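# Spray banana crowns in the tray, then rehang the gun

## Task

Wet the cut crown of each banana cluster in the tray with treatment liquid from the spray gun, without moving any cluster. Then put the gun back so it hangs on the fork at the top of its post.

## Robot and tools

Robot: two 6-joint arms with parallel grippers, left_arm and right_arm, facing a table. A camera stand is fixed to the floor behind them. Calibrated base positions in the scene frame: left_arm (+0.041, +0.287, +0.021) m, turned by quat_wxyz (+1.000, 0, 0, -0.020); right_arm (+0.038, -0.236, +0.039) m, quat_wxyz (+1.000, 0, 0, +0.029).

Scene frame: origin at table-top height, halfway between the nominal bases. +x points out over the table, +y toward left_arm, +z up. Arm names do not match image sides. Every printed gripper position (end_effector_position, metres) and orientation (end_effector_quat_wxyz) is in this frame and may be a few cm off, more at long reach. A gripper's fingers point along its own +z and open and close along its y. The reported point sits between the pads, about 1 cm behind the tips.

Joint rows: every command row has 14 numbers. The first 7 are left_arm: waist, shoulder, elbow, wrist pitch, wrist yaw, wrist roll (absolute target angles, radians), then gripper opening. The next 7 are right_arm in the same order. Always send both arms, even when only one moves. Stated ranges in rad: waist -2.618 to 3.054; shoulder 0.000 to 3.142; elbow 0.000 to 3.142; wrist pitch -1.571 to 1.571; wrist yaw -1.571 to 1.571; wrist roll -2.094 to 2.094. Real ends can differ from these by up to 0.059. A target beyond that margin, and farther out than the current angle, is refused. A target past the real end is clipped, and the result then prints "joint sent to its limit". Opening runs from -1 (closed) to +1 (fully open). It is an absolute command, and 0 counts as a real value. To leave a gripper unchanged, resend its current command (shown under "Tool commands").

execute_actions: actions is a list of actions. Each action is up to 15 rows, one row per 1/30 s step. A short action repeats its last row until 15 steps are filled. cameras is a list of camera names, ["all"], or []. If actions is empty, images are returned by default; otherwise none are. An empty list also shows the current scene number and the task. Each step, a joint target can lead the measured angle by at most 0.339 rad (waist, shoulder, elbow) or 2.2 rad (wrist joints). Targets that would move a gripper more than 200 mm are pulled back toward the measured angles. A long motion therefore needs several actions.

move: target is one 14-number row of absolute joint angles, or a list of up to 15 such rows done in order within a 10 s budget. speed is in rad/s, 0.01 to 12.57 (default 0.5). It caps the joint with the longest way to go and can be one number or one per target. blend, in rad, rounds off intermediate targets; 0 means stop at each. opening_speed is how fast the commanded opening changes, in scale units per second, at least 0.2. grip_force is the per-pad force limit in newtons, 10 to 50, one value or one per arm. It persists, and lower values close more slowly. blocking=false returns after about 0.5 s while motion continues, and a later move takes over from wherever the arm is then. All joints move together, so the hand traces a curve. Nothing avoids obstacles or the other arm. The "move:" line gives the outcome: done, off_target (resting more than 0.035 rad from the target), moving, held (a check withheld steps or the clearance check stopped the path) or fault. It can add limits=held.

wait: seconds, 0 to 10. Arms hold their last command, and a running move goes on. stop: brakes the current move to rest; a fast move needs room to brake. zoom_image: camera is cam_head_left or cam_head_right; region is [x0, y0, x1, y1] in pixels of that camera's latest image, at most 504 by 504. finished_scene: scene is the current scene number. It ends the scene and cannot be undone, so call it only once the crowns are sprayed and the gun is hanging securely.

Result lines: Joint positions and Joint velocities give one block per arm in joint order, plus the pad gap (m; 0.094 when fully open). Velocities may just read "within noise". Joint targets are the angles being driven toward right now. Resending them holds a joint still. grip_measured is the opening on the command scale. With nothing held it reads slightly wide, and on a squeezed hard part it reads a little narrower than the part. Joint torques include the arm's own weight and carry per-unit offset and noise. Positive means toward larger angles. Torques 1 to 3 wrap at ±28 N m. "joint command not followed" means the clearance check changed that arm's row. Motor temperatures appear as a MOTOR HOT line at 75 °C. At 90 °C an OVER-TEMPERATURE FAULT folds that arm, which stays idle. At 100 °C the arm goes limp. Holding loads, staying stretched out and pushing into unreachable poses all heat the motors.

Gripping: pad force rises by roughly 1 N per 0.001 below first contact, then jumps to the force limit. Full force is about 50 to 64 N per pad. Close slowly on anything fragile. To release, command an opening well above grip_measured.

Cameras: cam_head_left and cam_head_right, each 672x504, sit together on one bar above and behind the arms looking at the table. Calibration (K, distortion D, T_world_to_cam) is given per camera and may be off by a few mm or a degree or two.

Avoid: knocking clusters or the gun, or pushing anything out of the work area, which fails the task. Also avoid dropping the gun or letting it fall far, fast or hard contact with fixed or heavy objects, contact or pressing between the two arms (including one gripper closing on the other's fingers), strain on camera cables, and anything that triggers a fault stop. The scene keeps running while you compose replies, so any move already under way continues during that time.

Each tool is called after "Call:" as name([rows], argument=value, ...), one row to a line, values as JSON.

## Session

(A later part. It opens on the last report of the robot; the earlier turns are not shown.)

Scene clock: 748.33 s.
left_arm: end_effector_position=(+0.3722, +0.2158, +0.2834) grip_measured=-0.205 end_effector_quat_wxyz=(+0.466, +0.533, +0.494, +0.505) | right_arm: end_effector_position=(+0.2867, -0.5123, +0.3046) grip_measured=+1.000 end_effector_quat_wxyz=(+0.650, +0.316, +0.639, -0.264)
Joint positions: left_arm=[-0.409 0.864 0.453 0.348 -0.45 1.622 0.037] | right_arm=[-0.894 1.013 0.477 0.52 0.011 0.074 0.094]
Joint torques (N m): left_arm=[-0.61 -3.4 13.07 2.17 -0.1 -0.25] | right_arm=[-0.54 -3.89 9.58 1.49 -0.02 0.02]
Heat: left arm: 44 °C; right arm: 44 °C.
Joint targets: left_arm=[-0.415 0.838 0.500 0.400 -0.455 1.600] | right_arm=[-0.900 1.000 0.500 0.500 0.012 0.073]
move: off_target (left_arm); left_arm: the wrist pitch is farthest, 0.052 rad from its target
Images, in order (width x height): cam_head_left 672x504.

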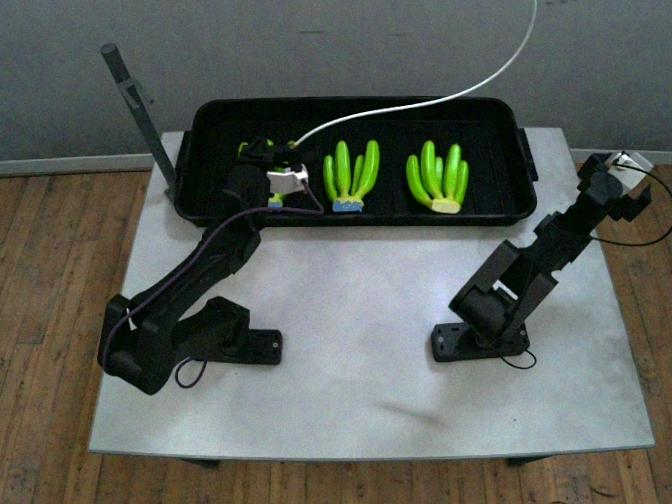

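Call:
move([
  [-0.415,0.9,0.53,0.41,-0.455,1.1,-0.5,-0.9,1.0,0.5,0.5,0.012,0.073,1],
  [-1.1425,1.631,1.02,0.68,-1.1825,1.1,-0.5,-0.9,1.0,0.5,0.5,0.012,0.073,1],
  [-1.1425,1.631,1.02,0.68,-1.1825,1.6,-0.5,-0.9,1.0,0.5,0.5,0.012,0.073,1],
], speed=[0.25,0.6,0.25], cameras=["cam_head_left"])

Call:
zoom_image(camera="cam_head_left", region=[230, 150, 490, 240])

Scene clock: 765.50 s.
left_arm: end_effector_position=(+0.3487, -0.0277, +0.2968) grip_measured=-0.205 end_effector_quat_wxyz=(+0.480, +0.528, +0.478, +0.513) | right_arm: end_effector_position=(+0.2867, -0.5123, +0.3046) grip_measured=+1.000 end_effector_quat_wxyz=(+0.650, +0.316, +0.639, -0.264)
Joint positions: left_arm=[-1.146 1.63 0.974 0.623 -1.169 1.623 0.037] | right_arm=[-0.894 1.013 0.477 0.52 0.011 0.074 0.094]
Joint torques (N m): left_arm=[0.34 -6.99 12.19 1.9 -0.21 -0.23] | right_arm=[-0.64 -3.85 9.4 1.46 0.01 -0.03]
Motor temperatures (°C): left_arm=[27 30 37 45 27 26 30] | right_arm=[27 28 42 44 29 24 29]
Heat: left arm: 45 °C; right arm: 44 °C.
Joint targets: left_arm=[-1.143 1.631 1.020 0.680 -1.183 1.600] | right_arm=[-0.900 1.000 0.500 0.500 0.012 0.073]
move: off_target (left_arm); left_arm: the wrist pitch is farthest, 0.057 rad from its target
Images, in order (width x height): cam_head_left 672x504.

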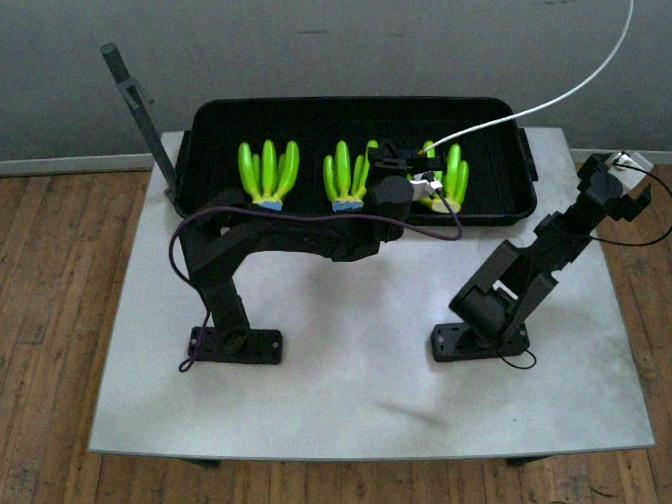

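Scaled by 1.938 from the camera's 672x504 image, which has a finer 960x720 frame.

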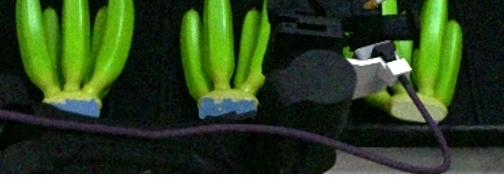

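Call:
move([
  [-1.2,1.631,1.02,0.68,-1.24,1.6,-0.5,-0.9,1.0,0.5,0.5,0.012,0.073,1],
  [-1.2,1.631,1.02,0.68,-1.24,0.95,-0.5,-0.9,1.0,0.5,0.5,0.012,0.073,1],
], speed=[0.25,0.25], cameras=["cam_head_left"])

Call:
zoom_image(camera="cam_head_left", region=[330, 130, 490, 240])

Scene clock: 777.20 s.
left_arm: end_effector_position=(+0.3329, -0.0325, +0.2974) grip_measured=-0.205 end_effector_quat_wxyz=(+0.615, +0.350, +0.619, +0.341) | right_arm: end_effector_position=(+0.2867, -0.5123, +0.3046) grip_measured=+1.000 end_effector_quat_wxyz=(+0.650, +0.316, +0.639, -0.264)
Joint positions: left_arm=[-1.197 1.63 0.974 0.624 -1.227 0.991 0.037] | right_arm=[-0.894 1.013 0.477 0.52 0.011 0.074 0.094]
Joint torques (N m): left_arm=[-0.34 -6.97 12.21 1.86 -0.22 -0.38] | right_arm=[-0.55 -3.86 9.46 1.47 -0.04 -0.02]
Heat: left arm: 45 °C; right arm: 44 °C.
Joint targets: left_arm=[-1.200 1.631 1.020 0.680 -1.240 0.950] | right_arm=[-0.900 1.000 0.500 0.500 0.012 0.073]
move: off_target (left_arm); left_arm: the wrist pitch is farthest, 0.056 rad from its target
Images, in order (width x height): cam_head_left 672x504.

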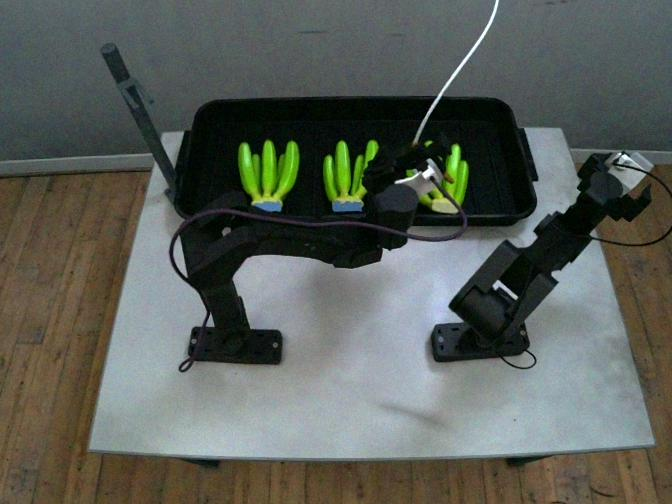

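Scaled by 3.150 from the camera's 672x504 image, which has a finer 960x720 frame.

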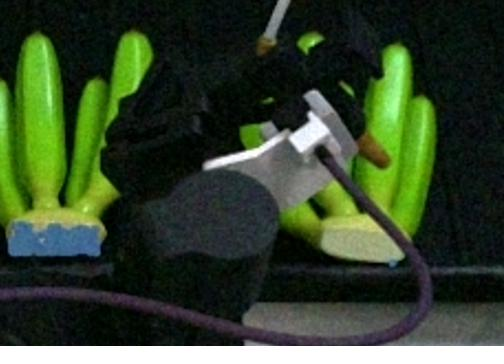

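Call:
move([
  [-1.165,1.61,1.02,0.68,-1.205,0.95,-0.5,-0.9,1.0,0.5,0.5,0.012,0.073,1],
  [-1.165,1.61,1.02,0.68,-1.205,1.6,-0.5,-0.9,1.0,0.5,0.5,0.012,0.073,1],
], speed=[0.25,0.2], cameras=["cam_head_left"])

Call:
zoom_image(camera="cam_head_left", region=[330, 130, 490, 240])

Scene clock: 791.50 s.
left_arm: end_effector_position=(+0.3411, -0.0266, +0.2973) grip_measured=-0.205 end_effector_quat_wxyz=(+0.475, +0.521, +0.484, +0.519) | right_arm: end_effector_position=(+0.2867, -0.5123, +0.3046) grip_measured=+1.000 end_effector_quat_wxyz=(+0.650, +0.316, +0.639, -0.264)
Joint positions: left_arm=[-1.171 1.63 0.974 0.624 -1.217 1.623 0.037] | right_arm=[-0.894 1.013 0.477 0.52 0.011 0.074 0.094]
Joint torques (N m): left_arm=[0.51 -8.75 12.12 1.83 0.1 -0.24] | right_arm=[-0.62 -4.12 9.5 1.47 -0.01 0.01]
Heat: left arm: 46 °C; right arm: 44 °C.
Joint targets: left_arm=[-1.165 1.610 1.020 0.680 -1.205 1.600] | right_arm=[-0.900 1.000 0.500 0.500 0.012 0.073]
move: off_target (left_arm); left_arm: the wrist pitch is farthest, 0.056 rad from its target
Images, in order (width x height): cam_head_left 672x504.

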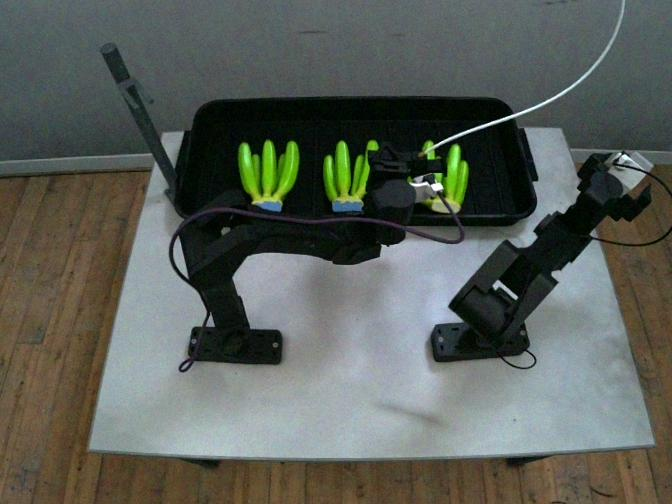

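Scaled by 3.150 from the camera's 672x504 image, which has a finer 960x720 frame.

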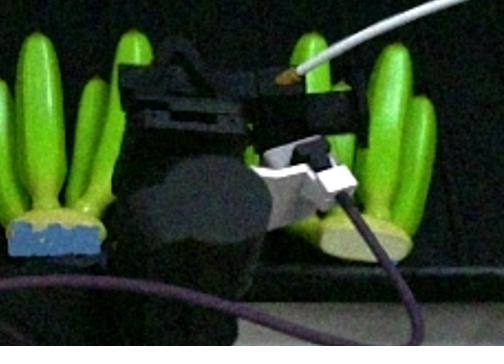

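Call:
move([
  [-1.1,1.61,1.02,0.68,-1.14,1.6,-0.5,-0.9,1.0,0.5,0.5,0.012,0.073,1],
  [-1.1,1.61,1.02,0.68,-1.14,0.95,-0.5,-0.9,1.0,0.5,0.5,0.012,0.073,1],
], speed=[0.25,0.2], cameras=["all"])

Call:
zoom_image(camera="cam_head_left", region=[330, 130, 490, 240])

Scene clock: 825.23 s.
left_arm: end_effector_position=(+0.3618, -0.0173, +0.2970) grip_measured=-0.205 end_effector_quat_wxyz=(+0.611, +0.344, +0.623, +0.346) | right_arm: end_effector_position=(+0.2867, -0.5123, +0.3046) grip_measured=+1.000 end_effector_quat_wxyz=(+0.650, +0.316, +0.639, -0.264)
Joint positions: left_arm=[-1.104 1.63 0.974 0.625 -1.153 0.992 0.037] | right_arm=[-0.894 1.013 0.477 0.52 0.011 0.074 0.094]
Joint torques (N m): left_arm=[0.4 -8.77 12.27 1.88 0.1 -0.38] | right_arm=[-0.44 -4.01 9.51 1.45 -0.03 0]
Motor temperatures (°C): left_arm=[27 36 36 46 27 26 30] | right_arm=[27 28 43 44 29 24 29]
Heat: left arm: 46 °C; right arm: 44 °C.
Joint targets: left_arm=[-1.100 1.610 1.020 0.680 -1.140 0.950] | right_arm=[-0.900 1.000 0.500 0.500 0.012 0.073]
move: off_target (left_arm); left_arm: the wrist pitch is farthest, 0.055 rad from its target

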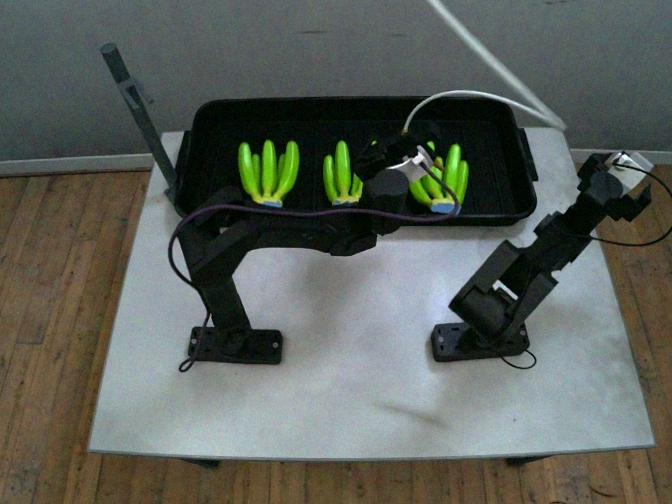

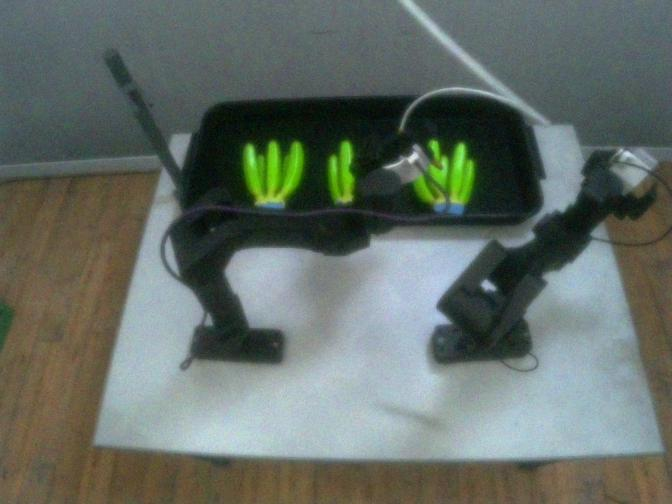

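Scaled by 3.150 from the camera's 672x504 image, which has a finer 960x720 frame.

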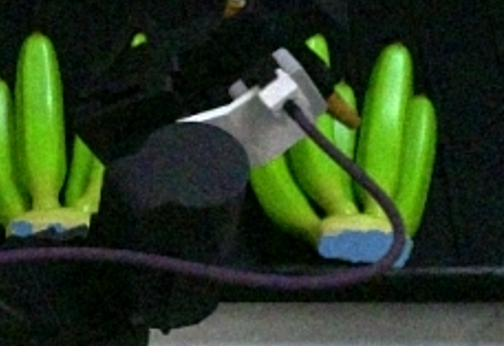

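Call:
move([
  [-0.415,0.85,0.53,0.4,-0.455,1.3,-0.5,-0.9,1.0,0.5,0.5,0.012,0.073,1],
  [0.231,0.7136,0.49,0.21,-0.309,0,-0.5,-0.9,1.0,0.5,0.5,0.012,0.073,1],
], speed=0.7, blend=[0.1,0], cameras=["all"])

Call:
zoom_image(camera="cam_head_left", region=[100, 50, 230, 200])

Call:
zoom_image(camera="cam_head_left", region=[230, 150, 490, 240])

Scene clock: 836.30 s.
left_arm: end_effector_position=(+0.3423, +0.4018, +0.2999) grip_measured=-0.205 end_effector_quat_wxyz=(+0.657, -0.169, +0.712, +0.182) | right_arm: end_effector_position=(+0.2867, -0.5123, +0.3046) grip_measured=+1.000 end_effector_quat_wxyz=(+0.650, +0.316, +0.639, -0.264)
Joint positions: left_arm=[0.224 0.735 0.498 0.164 -0.318 0.014 0.037] | right_arm=[-0.894 1.013 0.477 0.52 0.011 0.074 0.094]
Joint torques (N m): left_arm=[0.64 -2.33 7.75 2.16 0.09 -0.16] | right_arm=[-0.31 -3.96 9.69 1.5 -0.03 0.01]
Heat: left arm: 46 °C; right arm: 44 °C.
Joint targets: left_arm=[0.231 0.714 0.490 0.210 -0.309 0.000] | right_arm=[-0.900 1.000 0.500 0.500 0.012 0.073]
move: off_target (left_arm); left_arm: the wrist pitch is farthest, 0.046 rad from its target

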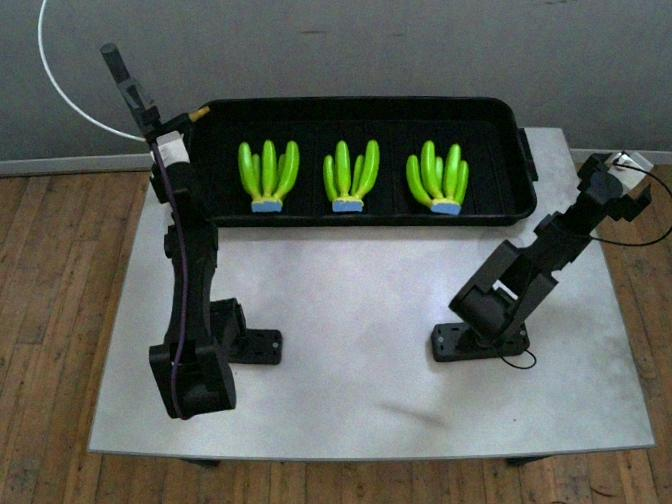

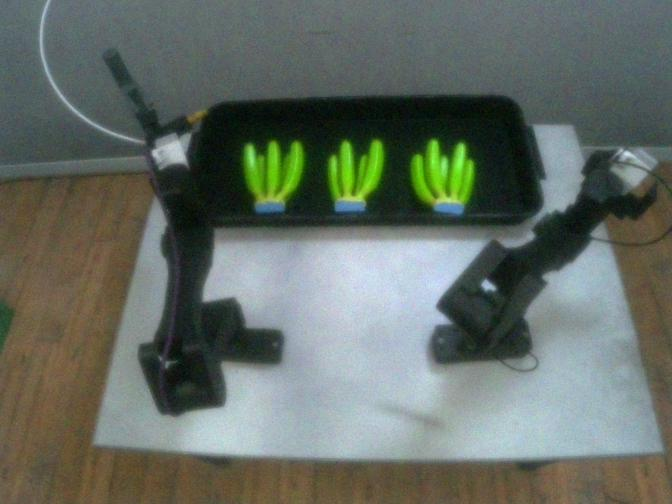

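Scaled by 3.360 from the camera's 672x504 image, which has a finer 960x720 frame.

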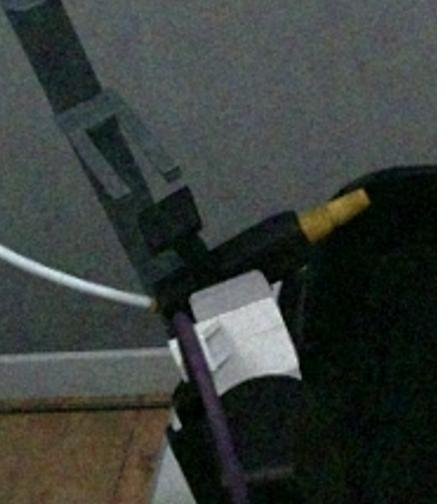

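Scaled by 1.938 from the camera's 672x504 image, which has a finer 960x720 frame.

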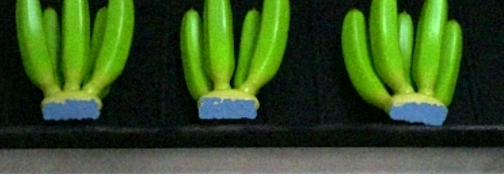

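Call:
move([
  [0.34,0.962,0.615,0.365,-0.19,0,-0.5,-0.9,1.0,0.5,0.5,0.012,0.073,1],
], speed=0.15, cameras=["all"])

Call:
zoom_image(camera="cam_head_left", region=[100, 50, 220, 180])

Scene clock: 846.03 s.
left_arm: end_effector_position=(+0.3795, +0.4270, +0.2952) grip_measured=-0.209 end_effector_quat_wxyz=(+0.651, -0.169, +0.719, +0.173) | right_arm: end_effector_position=(+0.2867, -0.5123, +0.3046) grip_measured=+1.000 end_effector_quat_wxyz=(+0.650, +0.316, +0.639, -0.264)
Joint positions: left_arm=[0.333 0.963 0.57 0.299 -0.196 0.011 0.037] | right_arm=[-0.894 1.013 0.477 0.52 0.011 0.074 0.094]
Joint torques (N m): left_arm=[0.55 -2.11 12.93 2.37 0.05 -0.08] | right_arm=[-0.5 -3.84 9.51 1.48 0.01 -0.03]
Heat: left arm: 47 °C; right arm: 44 °C.
Joint targets: left_arm=[0.340 0.962 0.615 0.365 -0.190 0.000] | right_arm=[-0.900 1.000 0.500 0.500 0.012 0.073]
move: off_target (left_arm); left_arm: the wrist pitch is farthest, 0.066 rad from its target

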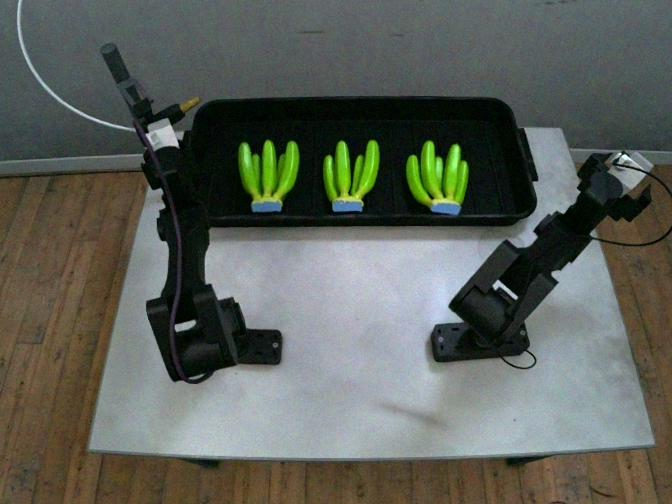

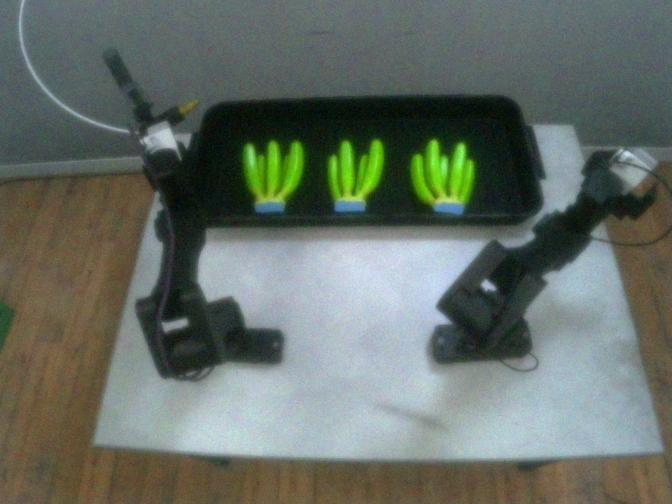

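Scaled by 3.877 from the camera's 672x504 image, which has a finer 960x720 frame.

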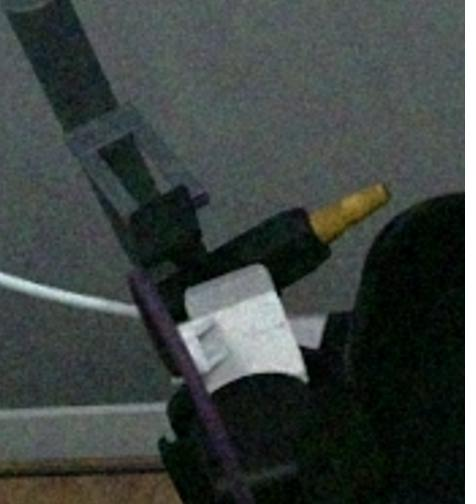

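Call:
move([
  [0.25,0.74,0.55,0.26,-0.285,0,-0.5,-0.9,1.0,0.5,0.5,0.012,0.073,1],
  [0.34,0.967,0.65,0.39,-0.19,0,-0.5,-0.9,1.0,0.5,0.5,0.012,0.073,1],
], speed=0.2, cameras=["all"])

Call:
zoom_image(camera="cam_head_left", region=[100, 50, 220, 180])

Scene clock: 855.63 s.
left_arm: end_effector_position=(+0.3822, +0.4287, +0.3157) grip_measured=-0.209 end_effector_quat_wxyz=(+0.670, -0.170, +0.701, +0.176) | right_arm: end_effector_position=(+0.2867, -0.5123, +0.3046) grip_measured=+1.000 end_effector_quat_wxyz=(+0.650, +0.316, +0.639, -0.264)
Joint positions: left_arm=[0.333 0.969 0.604 0.323 -0.2 0.011 0.037] | right_arm=[-0.894 1.013 0.477 0.52 0.011 0.074 0.094]
Joint torques (N m): left_arm=[0.68 -2.25 13.04 2.34 0.1 -0.07] | right_arm=[-0.55 -3.81 9.62 1.48 -0.06 0.04]
Heat: left arm: 48 °C; right arm: 44 °C.
Joint targets: left_arm=[0.340 0.967 0.650 0.390 -0.190 0.000] | right_arm=[-0.900 1.000 0.500 0.500 0.012 0.073]
move: off_target (left_arm); left_arm: the wrist pitch is farthest, 0.067 rad from its target

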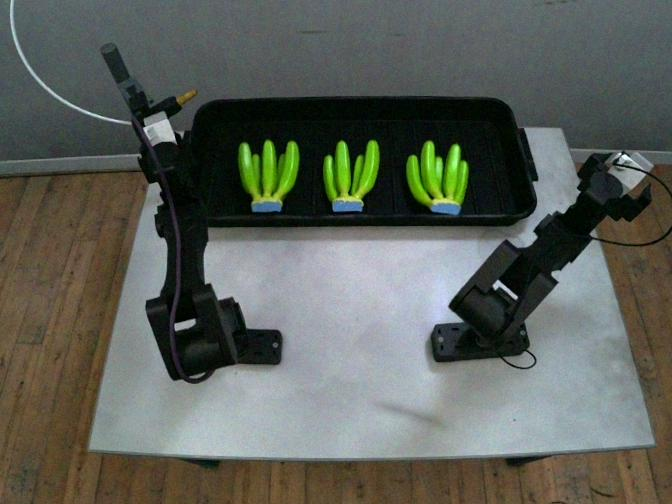

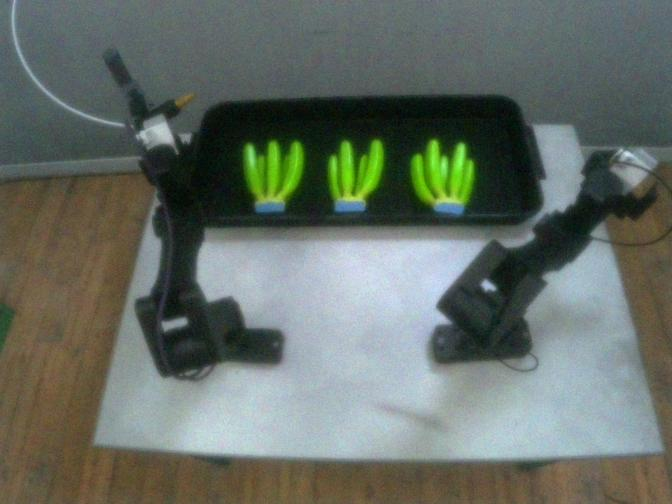

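Scaled by 3.877 from the camera's 672x504 image, which has a finer 960x720 frame.

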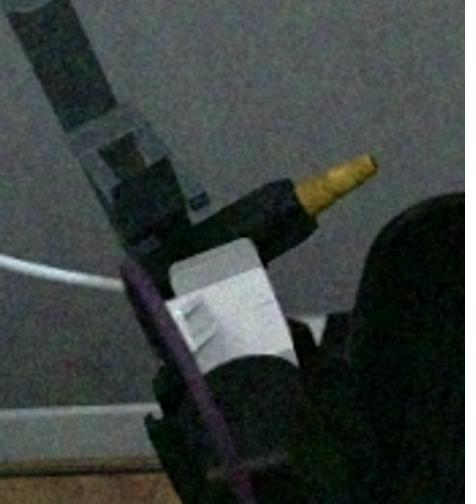

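Call:
move([
  [0.34,0.97,0.575,0.39,-0.19,0,-0.5,-0.9,1.0,0.5,0.5,0.012,0.073,1],
], speed=0.1, cameras=["all"])

Call:
zoom_image(camera="cam_head_left", region=[100, 50, 220, 180])

Scene clock: 863.63 s.
left_arm: end_effector_position=(+0.3813, +0.4284, +0.3053) grip_measured=-0.209 end_effector_quat_wxyz=(+0.663, -0.170, +0.708, +0.175) | right_arm: end_effector_position=(+0.2867, -0.5123, +0.3046) grip_measured=+1.000 end_effector_quat_wxyz=(+0.650, +0.316, +0.639, -0.264)
Joint positions: left_arm=[0.333 0.969 0.581 0.328 -0.2 0.01 0.037] | right_arm=[-0.894 1.013 0.477 0.52 0.011 0.074 0.094]
Joint torques (N m): left_arm=[0.79 -2.14 8.08 2.33 0.11 -0.08] | right_arm=[-0.58 -3.93 9.39 1.5 -0.07 -0.02]
Heat: left arm: 48 °C; right arm: 44 °C.
Joint targets: left_arm=[0.340 0.970 0.575 0.390 -0.190 0.000] | right_arm=[-0.900 1.000 0.500 0.500 0.012 0.073]
move: off_target (left_arm); left_arm: the wrist pitch is farthest, 0.062 rad from its target

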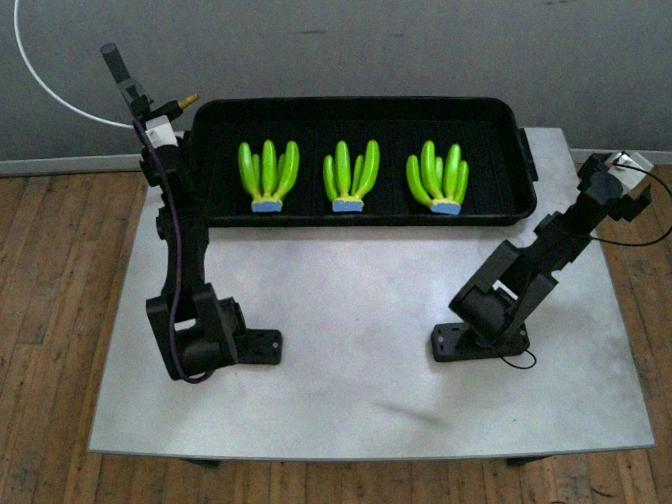

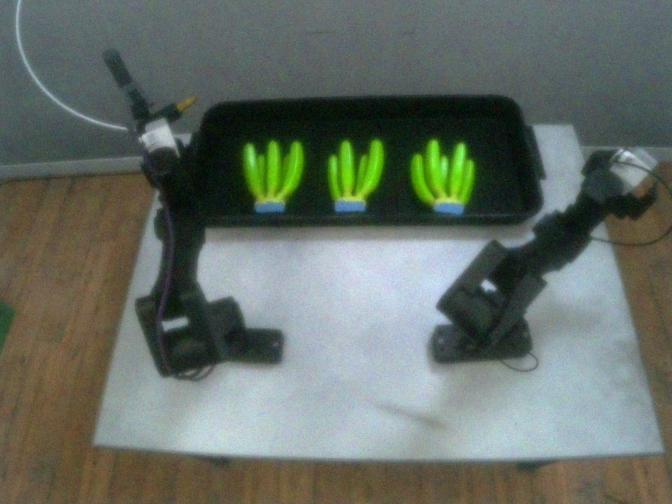

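Scaled by 3.877 from the camera's 672x504 image, which has a finer 960x720 frame.

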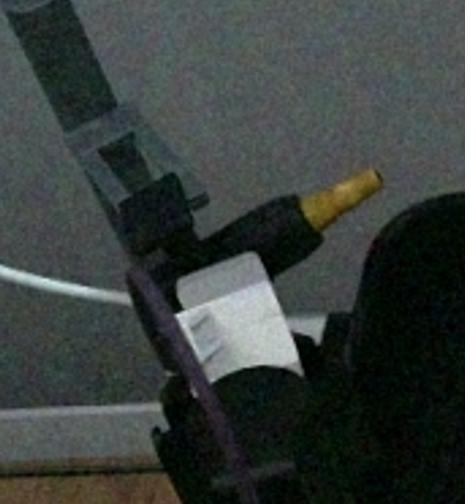

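Call:
move([
  [0.34,0.97,0.625,0.39,-0.19,0,-0.5,-0.9,1.0,0.5,0.5,0.012,0.073,1],
  [0.4,1.13,0.705,0.455,-0.128,0,-0.5,-0.9,1.0,0.5,0.5,0.012,0.073,1],
], speed=0.12, cameras=["cam_head_left"])

Call:
zoom_image(camera="cam_head_left", region=[100, 50, 200, 160])

Scene clock: 877.50 s.
left_arm: end_effector_position=(+0.4100, +0.4463, +0.3024) grip_measured=-0.209 end_effector_quat_wxyz=(+0.659, -0.165, +0.715, +0.167) | right_arm: end_effector_position=(+0.2867, -0.5123, +0.3046) grip_measured=+1.000 end_effector_quat_wxyz=(+0.650, +0.316, +0.639, -0.264)
Joint positions: left_arm=[0.388 1.129 0.661 0.39 -0.126 0.011 0.037] | right_arm=[-0.894 1.013 0.477 0.52 0.011 0.074 0.094]
Joint torques (N m): left_arm=[1.13 -3.23 12.77 2.35 -0.02 -0.07] | right_arm=[-0.54 -3.93 9.54 1.49 0.01 -0.04]
Motor temperatures (°C): left_arm=[27 31 35 48 26 26 30] | right_arm=[27 28 44 44 29 24 29]
Heat: left arm: 48 °C; right arm: 44 °C.
Joint targets: left_arm=[0.400 1.130 0.705 0.455 -0.128 0.000] | right_arm=[-0.900 1.000 0.500 0.500 0.012 0.073]
move: off_target (left_arm); left_arm: the wrist pitch is farthest, 0.065 rad from its target
Images, in order (width x height): cam_head_left 672x504.

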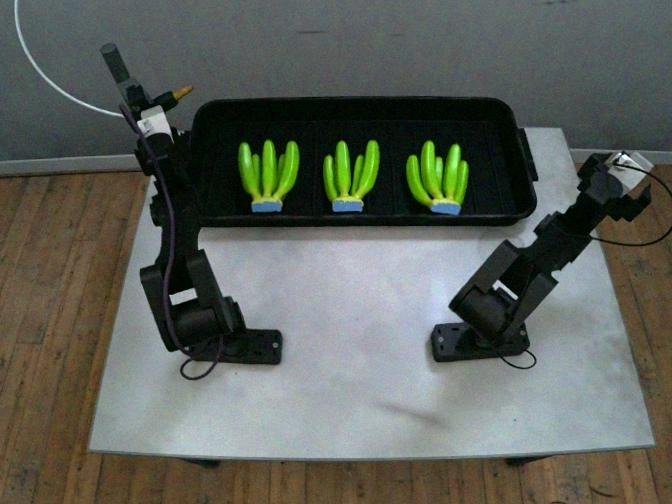

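Scaled by 4.582 from the camera's 672x504 image, which has a finer 960x720 frame.

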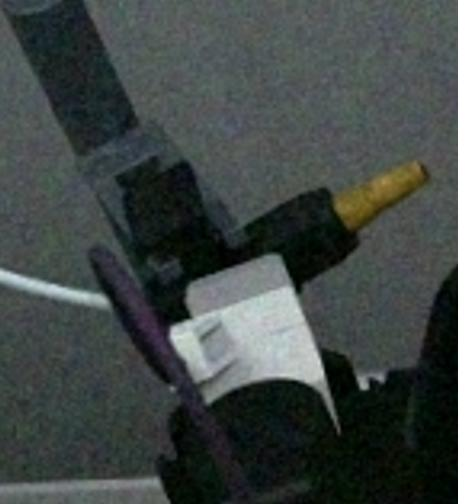

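Call:
move([
  [0.442,1.25,0.722,0.545,-0.08,0,-0.5,-0.9,1.0,0.5,0.5,0.012,0.073,1],
], speed=0.12, cameras=["cam_head_left"])

Call:
zoom_image(camera="cam_head_left", region=[100, 50, 200, 160])

Scene clock: 887.13 s.
left_arm: end_effector_position=(+0.4291, +0.4590, +0.2939) grip_measured=-0.209 end_effector_quat_wxyz=(+0.664, -0.156, +0.714, +0.162) | right_arm: end_effector_position=(+0.2867, -0.5123, +0.3046) grip_measured=+1.000 end_effector_quat_wxyz=(+0.650, +0.316, +0.639, -0.264)
Joint positions: left_arm=[0.425 1.244 0.684 0.492 -0.068 0.019 0.037] | right_arm=[-0.894 1.013 0.477 0.52 0.011 0.074 0.094]
Joint torques (N m): left_arm=[1.73 -3.73 12.08 2.23 -0.16 -0.18] | right_arm=[-0.59 -3.79 9.54 1.46 -0.01 -0.04]
Heat: left arm: 48 °C; right arm: 44 °C.
Joint targets: left_arm=[0.442 1.250 0.722 0.545 -0.080 0.000] | right_arm=[-0.900 1.000 0.500 0.500 0.012 0.073]
move: off_target (left_arm); left_arm: the wrist pitch is farthest, 0.053 rad from its target
Images, in order (width x height): cam_head_left 672x504.

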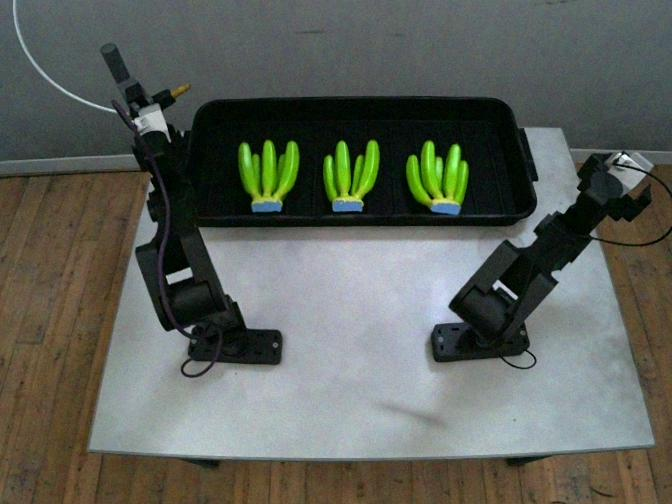

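Scaled by 4.582 from the camera's 672x504 image, which has a finer 960x720 frame.

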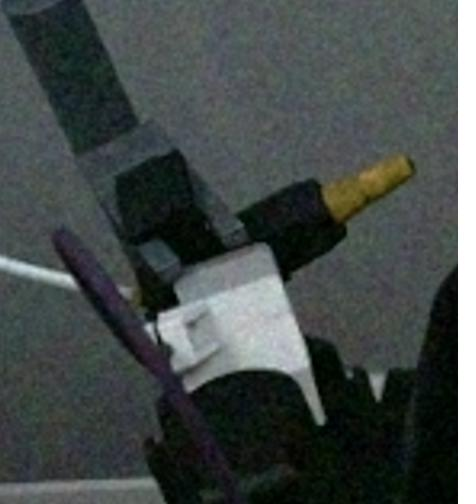

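Call:
move([
  [0.455,1.275,0.735,0.55,-0.08,0,-0.5,-0.9,1.0,0.5,0.5,0.012,0.073,1],
  [0.455,1.275,0.735,0.55,-0.08,0,1,-0.9,1.0,0.5,0.5,0.012,0.073,1],
], speed=0.12, opening_speed=0.6, cameras=["cam_head_left"])

Call:
zoom_image(camera="cam_head_left", region=[100, 50, 200, 160])

Scene clock: 900.90 s.
left_arm: end_effector_position=(+0.4299, +0.4706, +0.2970) grip_measured=+0.998 end_effector_quat_wxyz=(+0.667, -0.169, +0.707, +0.166) | right_arm: end_effector_position=(+0.2867, -0.5123, +0.3046) grip_measured=+1.000 end_effector_quat_wxyz=(+0.650, +0.316, +0.639, -0.264)
Joint positions: left_arm=[0.45 1.268 0.701 0.511 -0.067 0.005 0.094] | right_arm=[-0.894 1.013 0.477 0.52 0.011 0.074 0.094]
Joint torques (N m): left_arm=[0.53 -3.81 11.7 2.11 -0.16 -0.03] | right_arm=[-0.75 -3.9 9.52 1.46 -0.05 -0.02]
Heat: left arm: 49 °C; right arm: 44 °C.
Joint targets: left_arm=[0.455 1.275 0.735 0.550 -0.080 0.000] | right_arm=[-0.900 1.000 0.500 0.500 0.012 0.073]
move: off_target (left_arm); target 2's new numbers were sent with left_arm's wrist pitch 0.046 rad from that target; left_arm: the wrist pitch is farthest, 0.039 rad from its target
Images, in order (width x height): cam_head_left 672x504.

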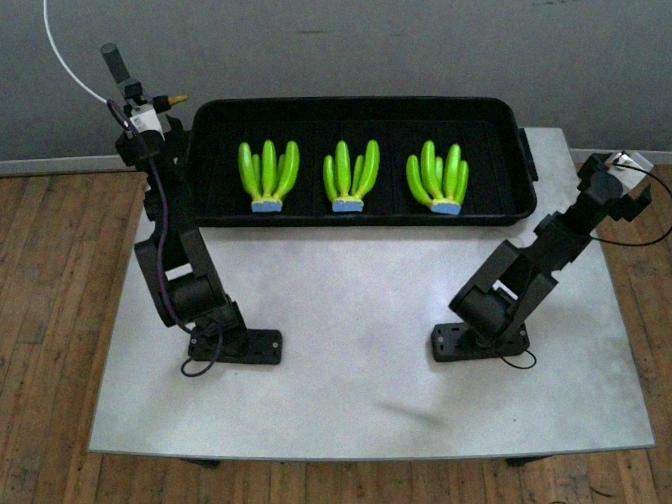

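Scaled by 4.582 from the camera's 672x504 image, which has a finer 960x720 frame.

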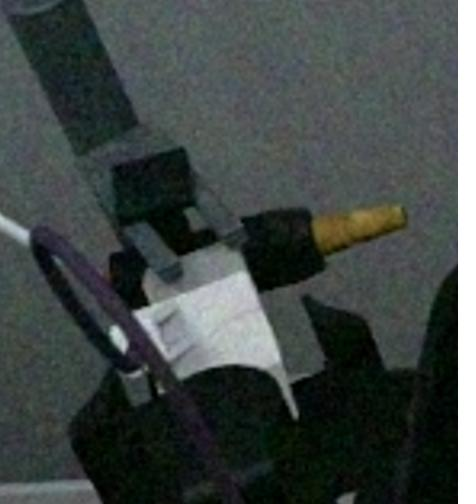

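Hung in a position like the original. Retract along the approach.

Call:
move([
  [0.414,0.958,0.54,0.44,-0.126,0,1,-0.9,1.0,0.5,0.5,0.012,0.073,1],
  [0.33,0.75,0.48,0.3,-0.2,0,1,-0.9,1.0,0.5,0.5,0.012,0.073,1],
], speed=0.25, blend=[0.03,0], cameras=["all"])

Call:
zoom_image(camera="cam_head_left", region=[80, 20, 220, 210])

Scene clock: 910.07 s.
left_arm: end_effector_position=(+0.3452, +0.4157, +0.3242) grip_measured=+0.998 end_effector_quat_wxyz=(+0.698, -0.167, +0.675, +0.170) | right_arm: end_effector_position=(+0.2867, -0.5123, +0.3046) grip_measured=+1.000 end_effector_quat_wxyz=(+0.650, +0.316, +0.639, -0.264)
Joint positions: left_arm=[0.337 0.762 0.497 0.298 -0.184 0.003 0.094] | right_arm=[-0.894 1.013 0.477 0.52 0.011 0.074 0.094]
Joint torques (N m): left_arm=[-0.8 -1.61 6.94 1.74 -0.25 -0.01] | right_arm=[-0.61 -3.97 9.46 1.46 -0.01 0]
Heat: left arm: 49 °C; right arm: 44 °C.
Joint targets: left_arm=[0.330 0.750 0.480 0.300 -0.200 0.000] | right_arm=[-0.900 1.000 0.500 0.500 0.012 0.073]
move: done

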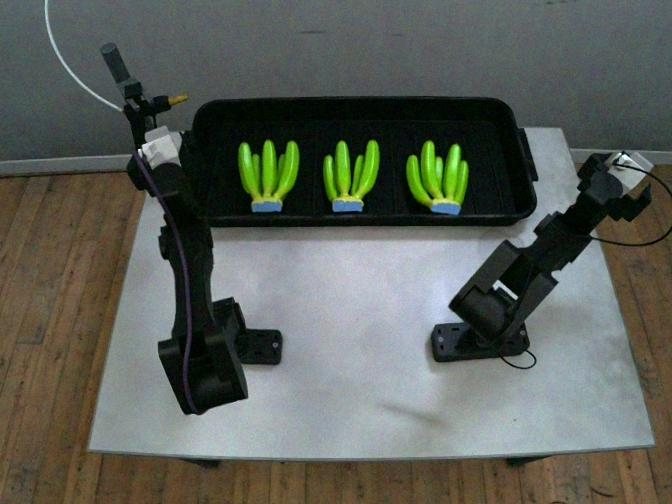

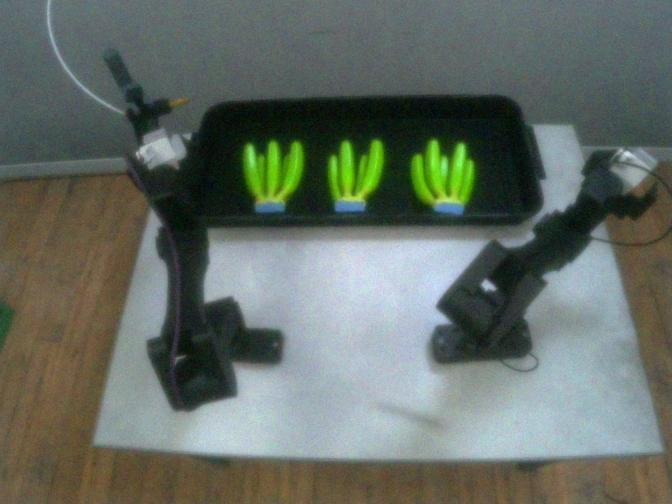

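Scaled by 2.653 from the camera's 672x504 image, which has a finer 960x720 frame.

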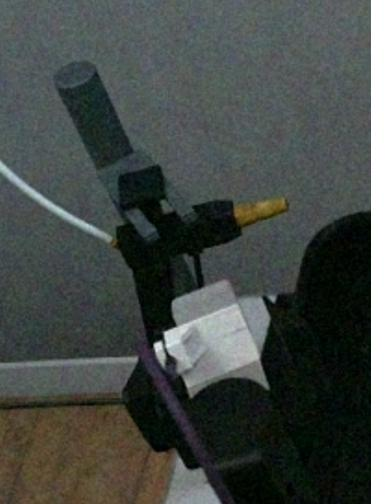

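Same as at the start; the gun is hung.

Call:
finished_scene(scene=1)

The scene is finished: the task was done.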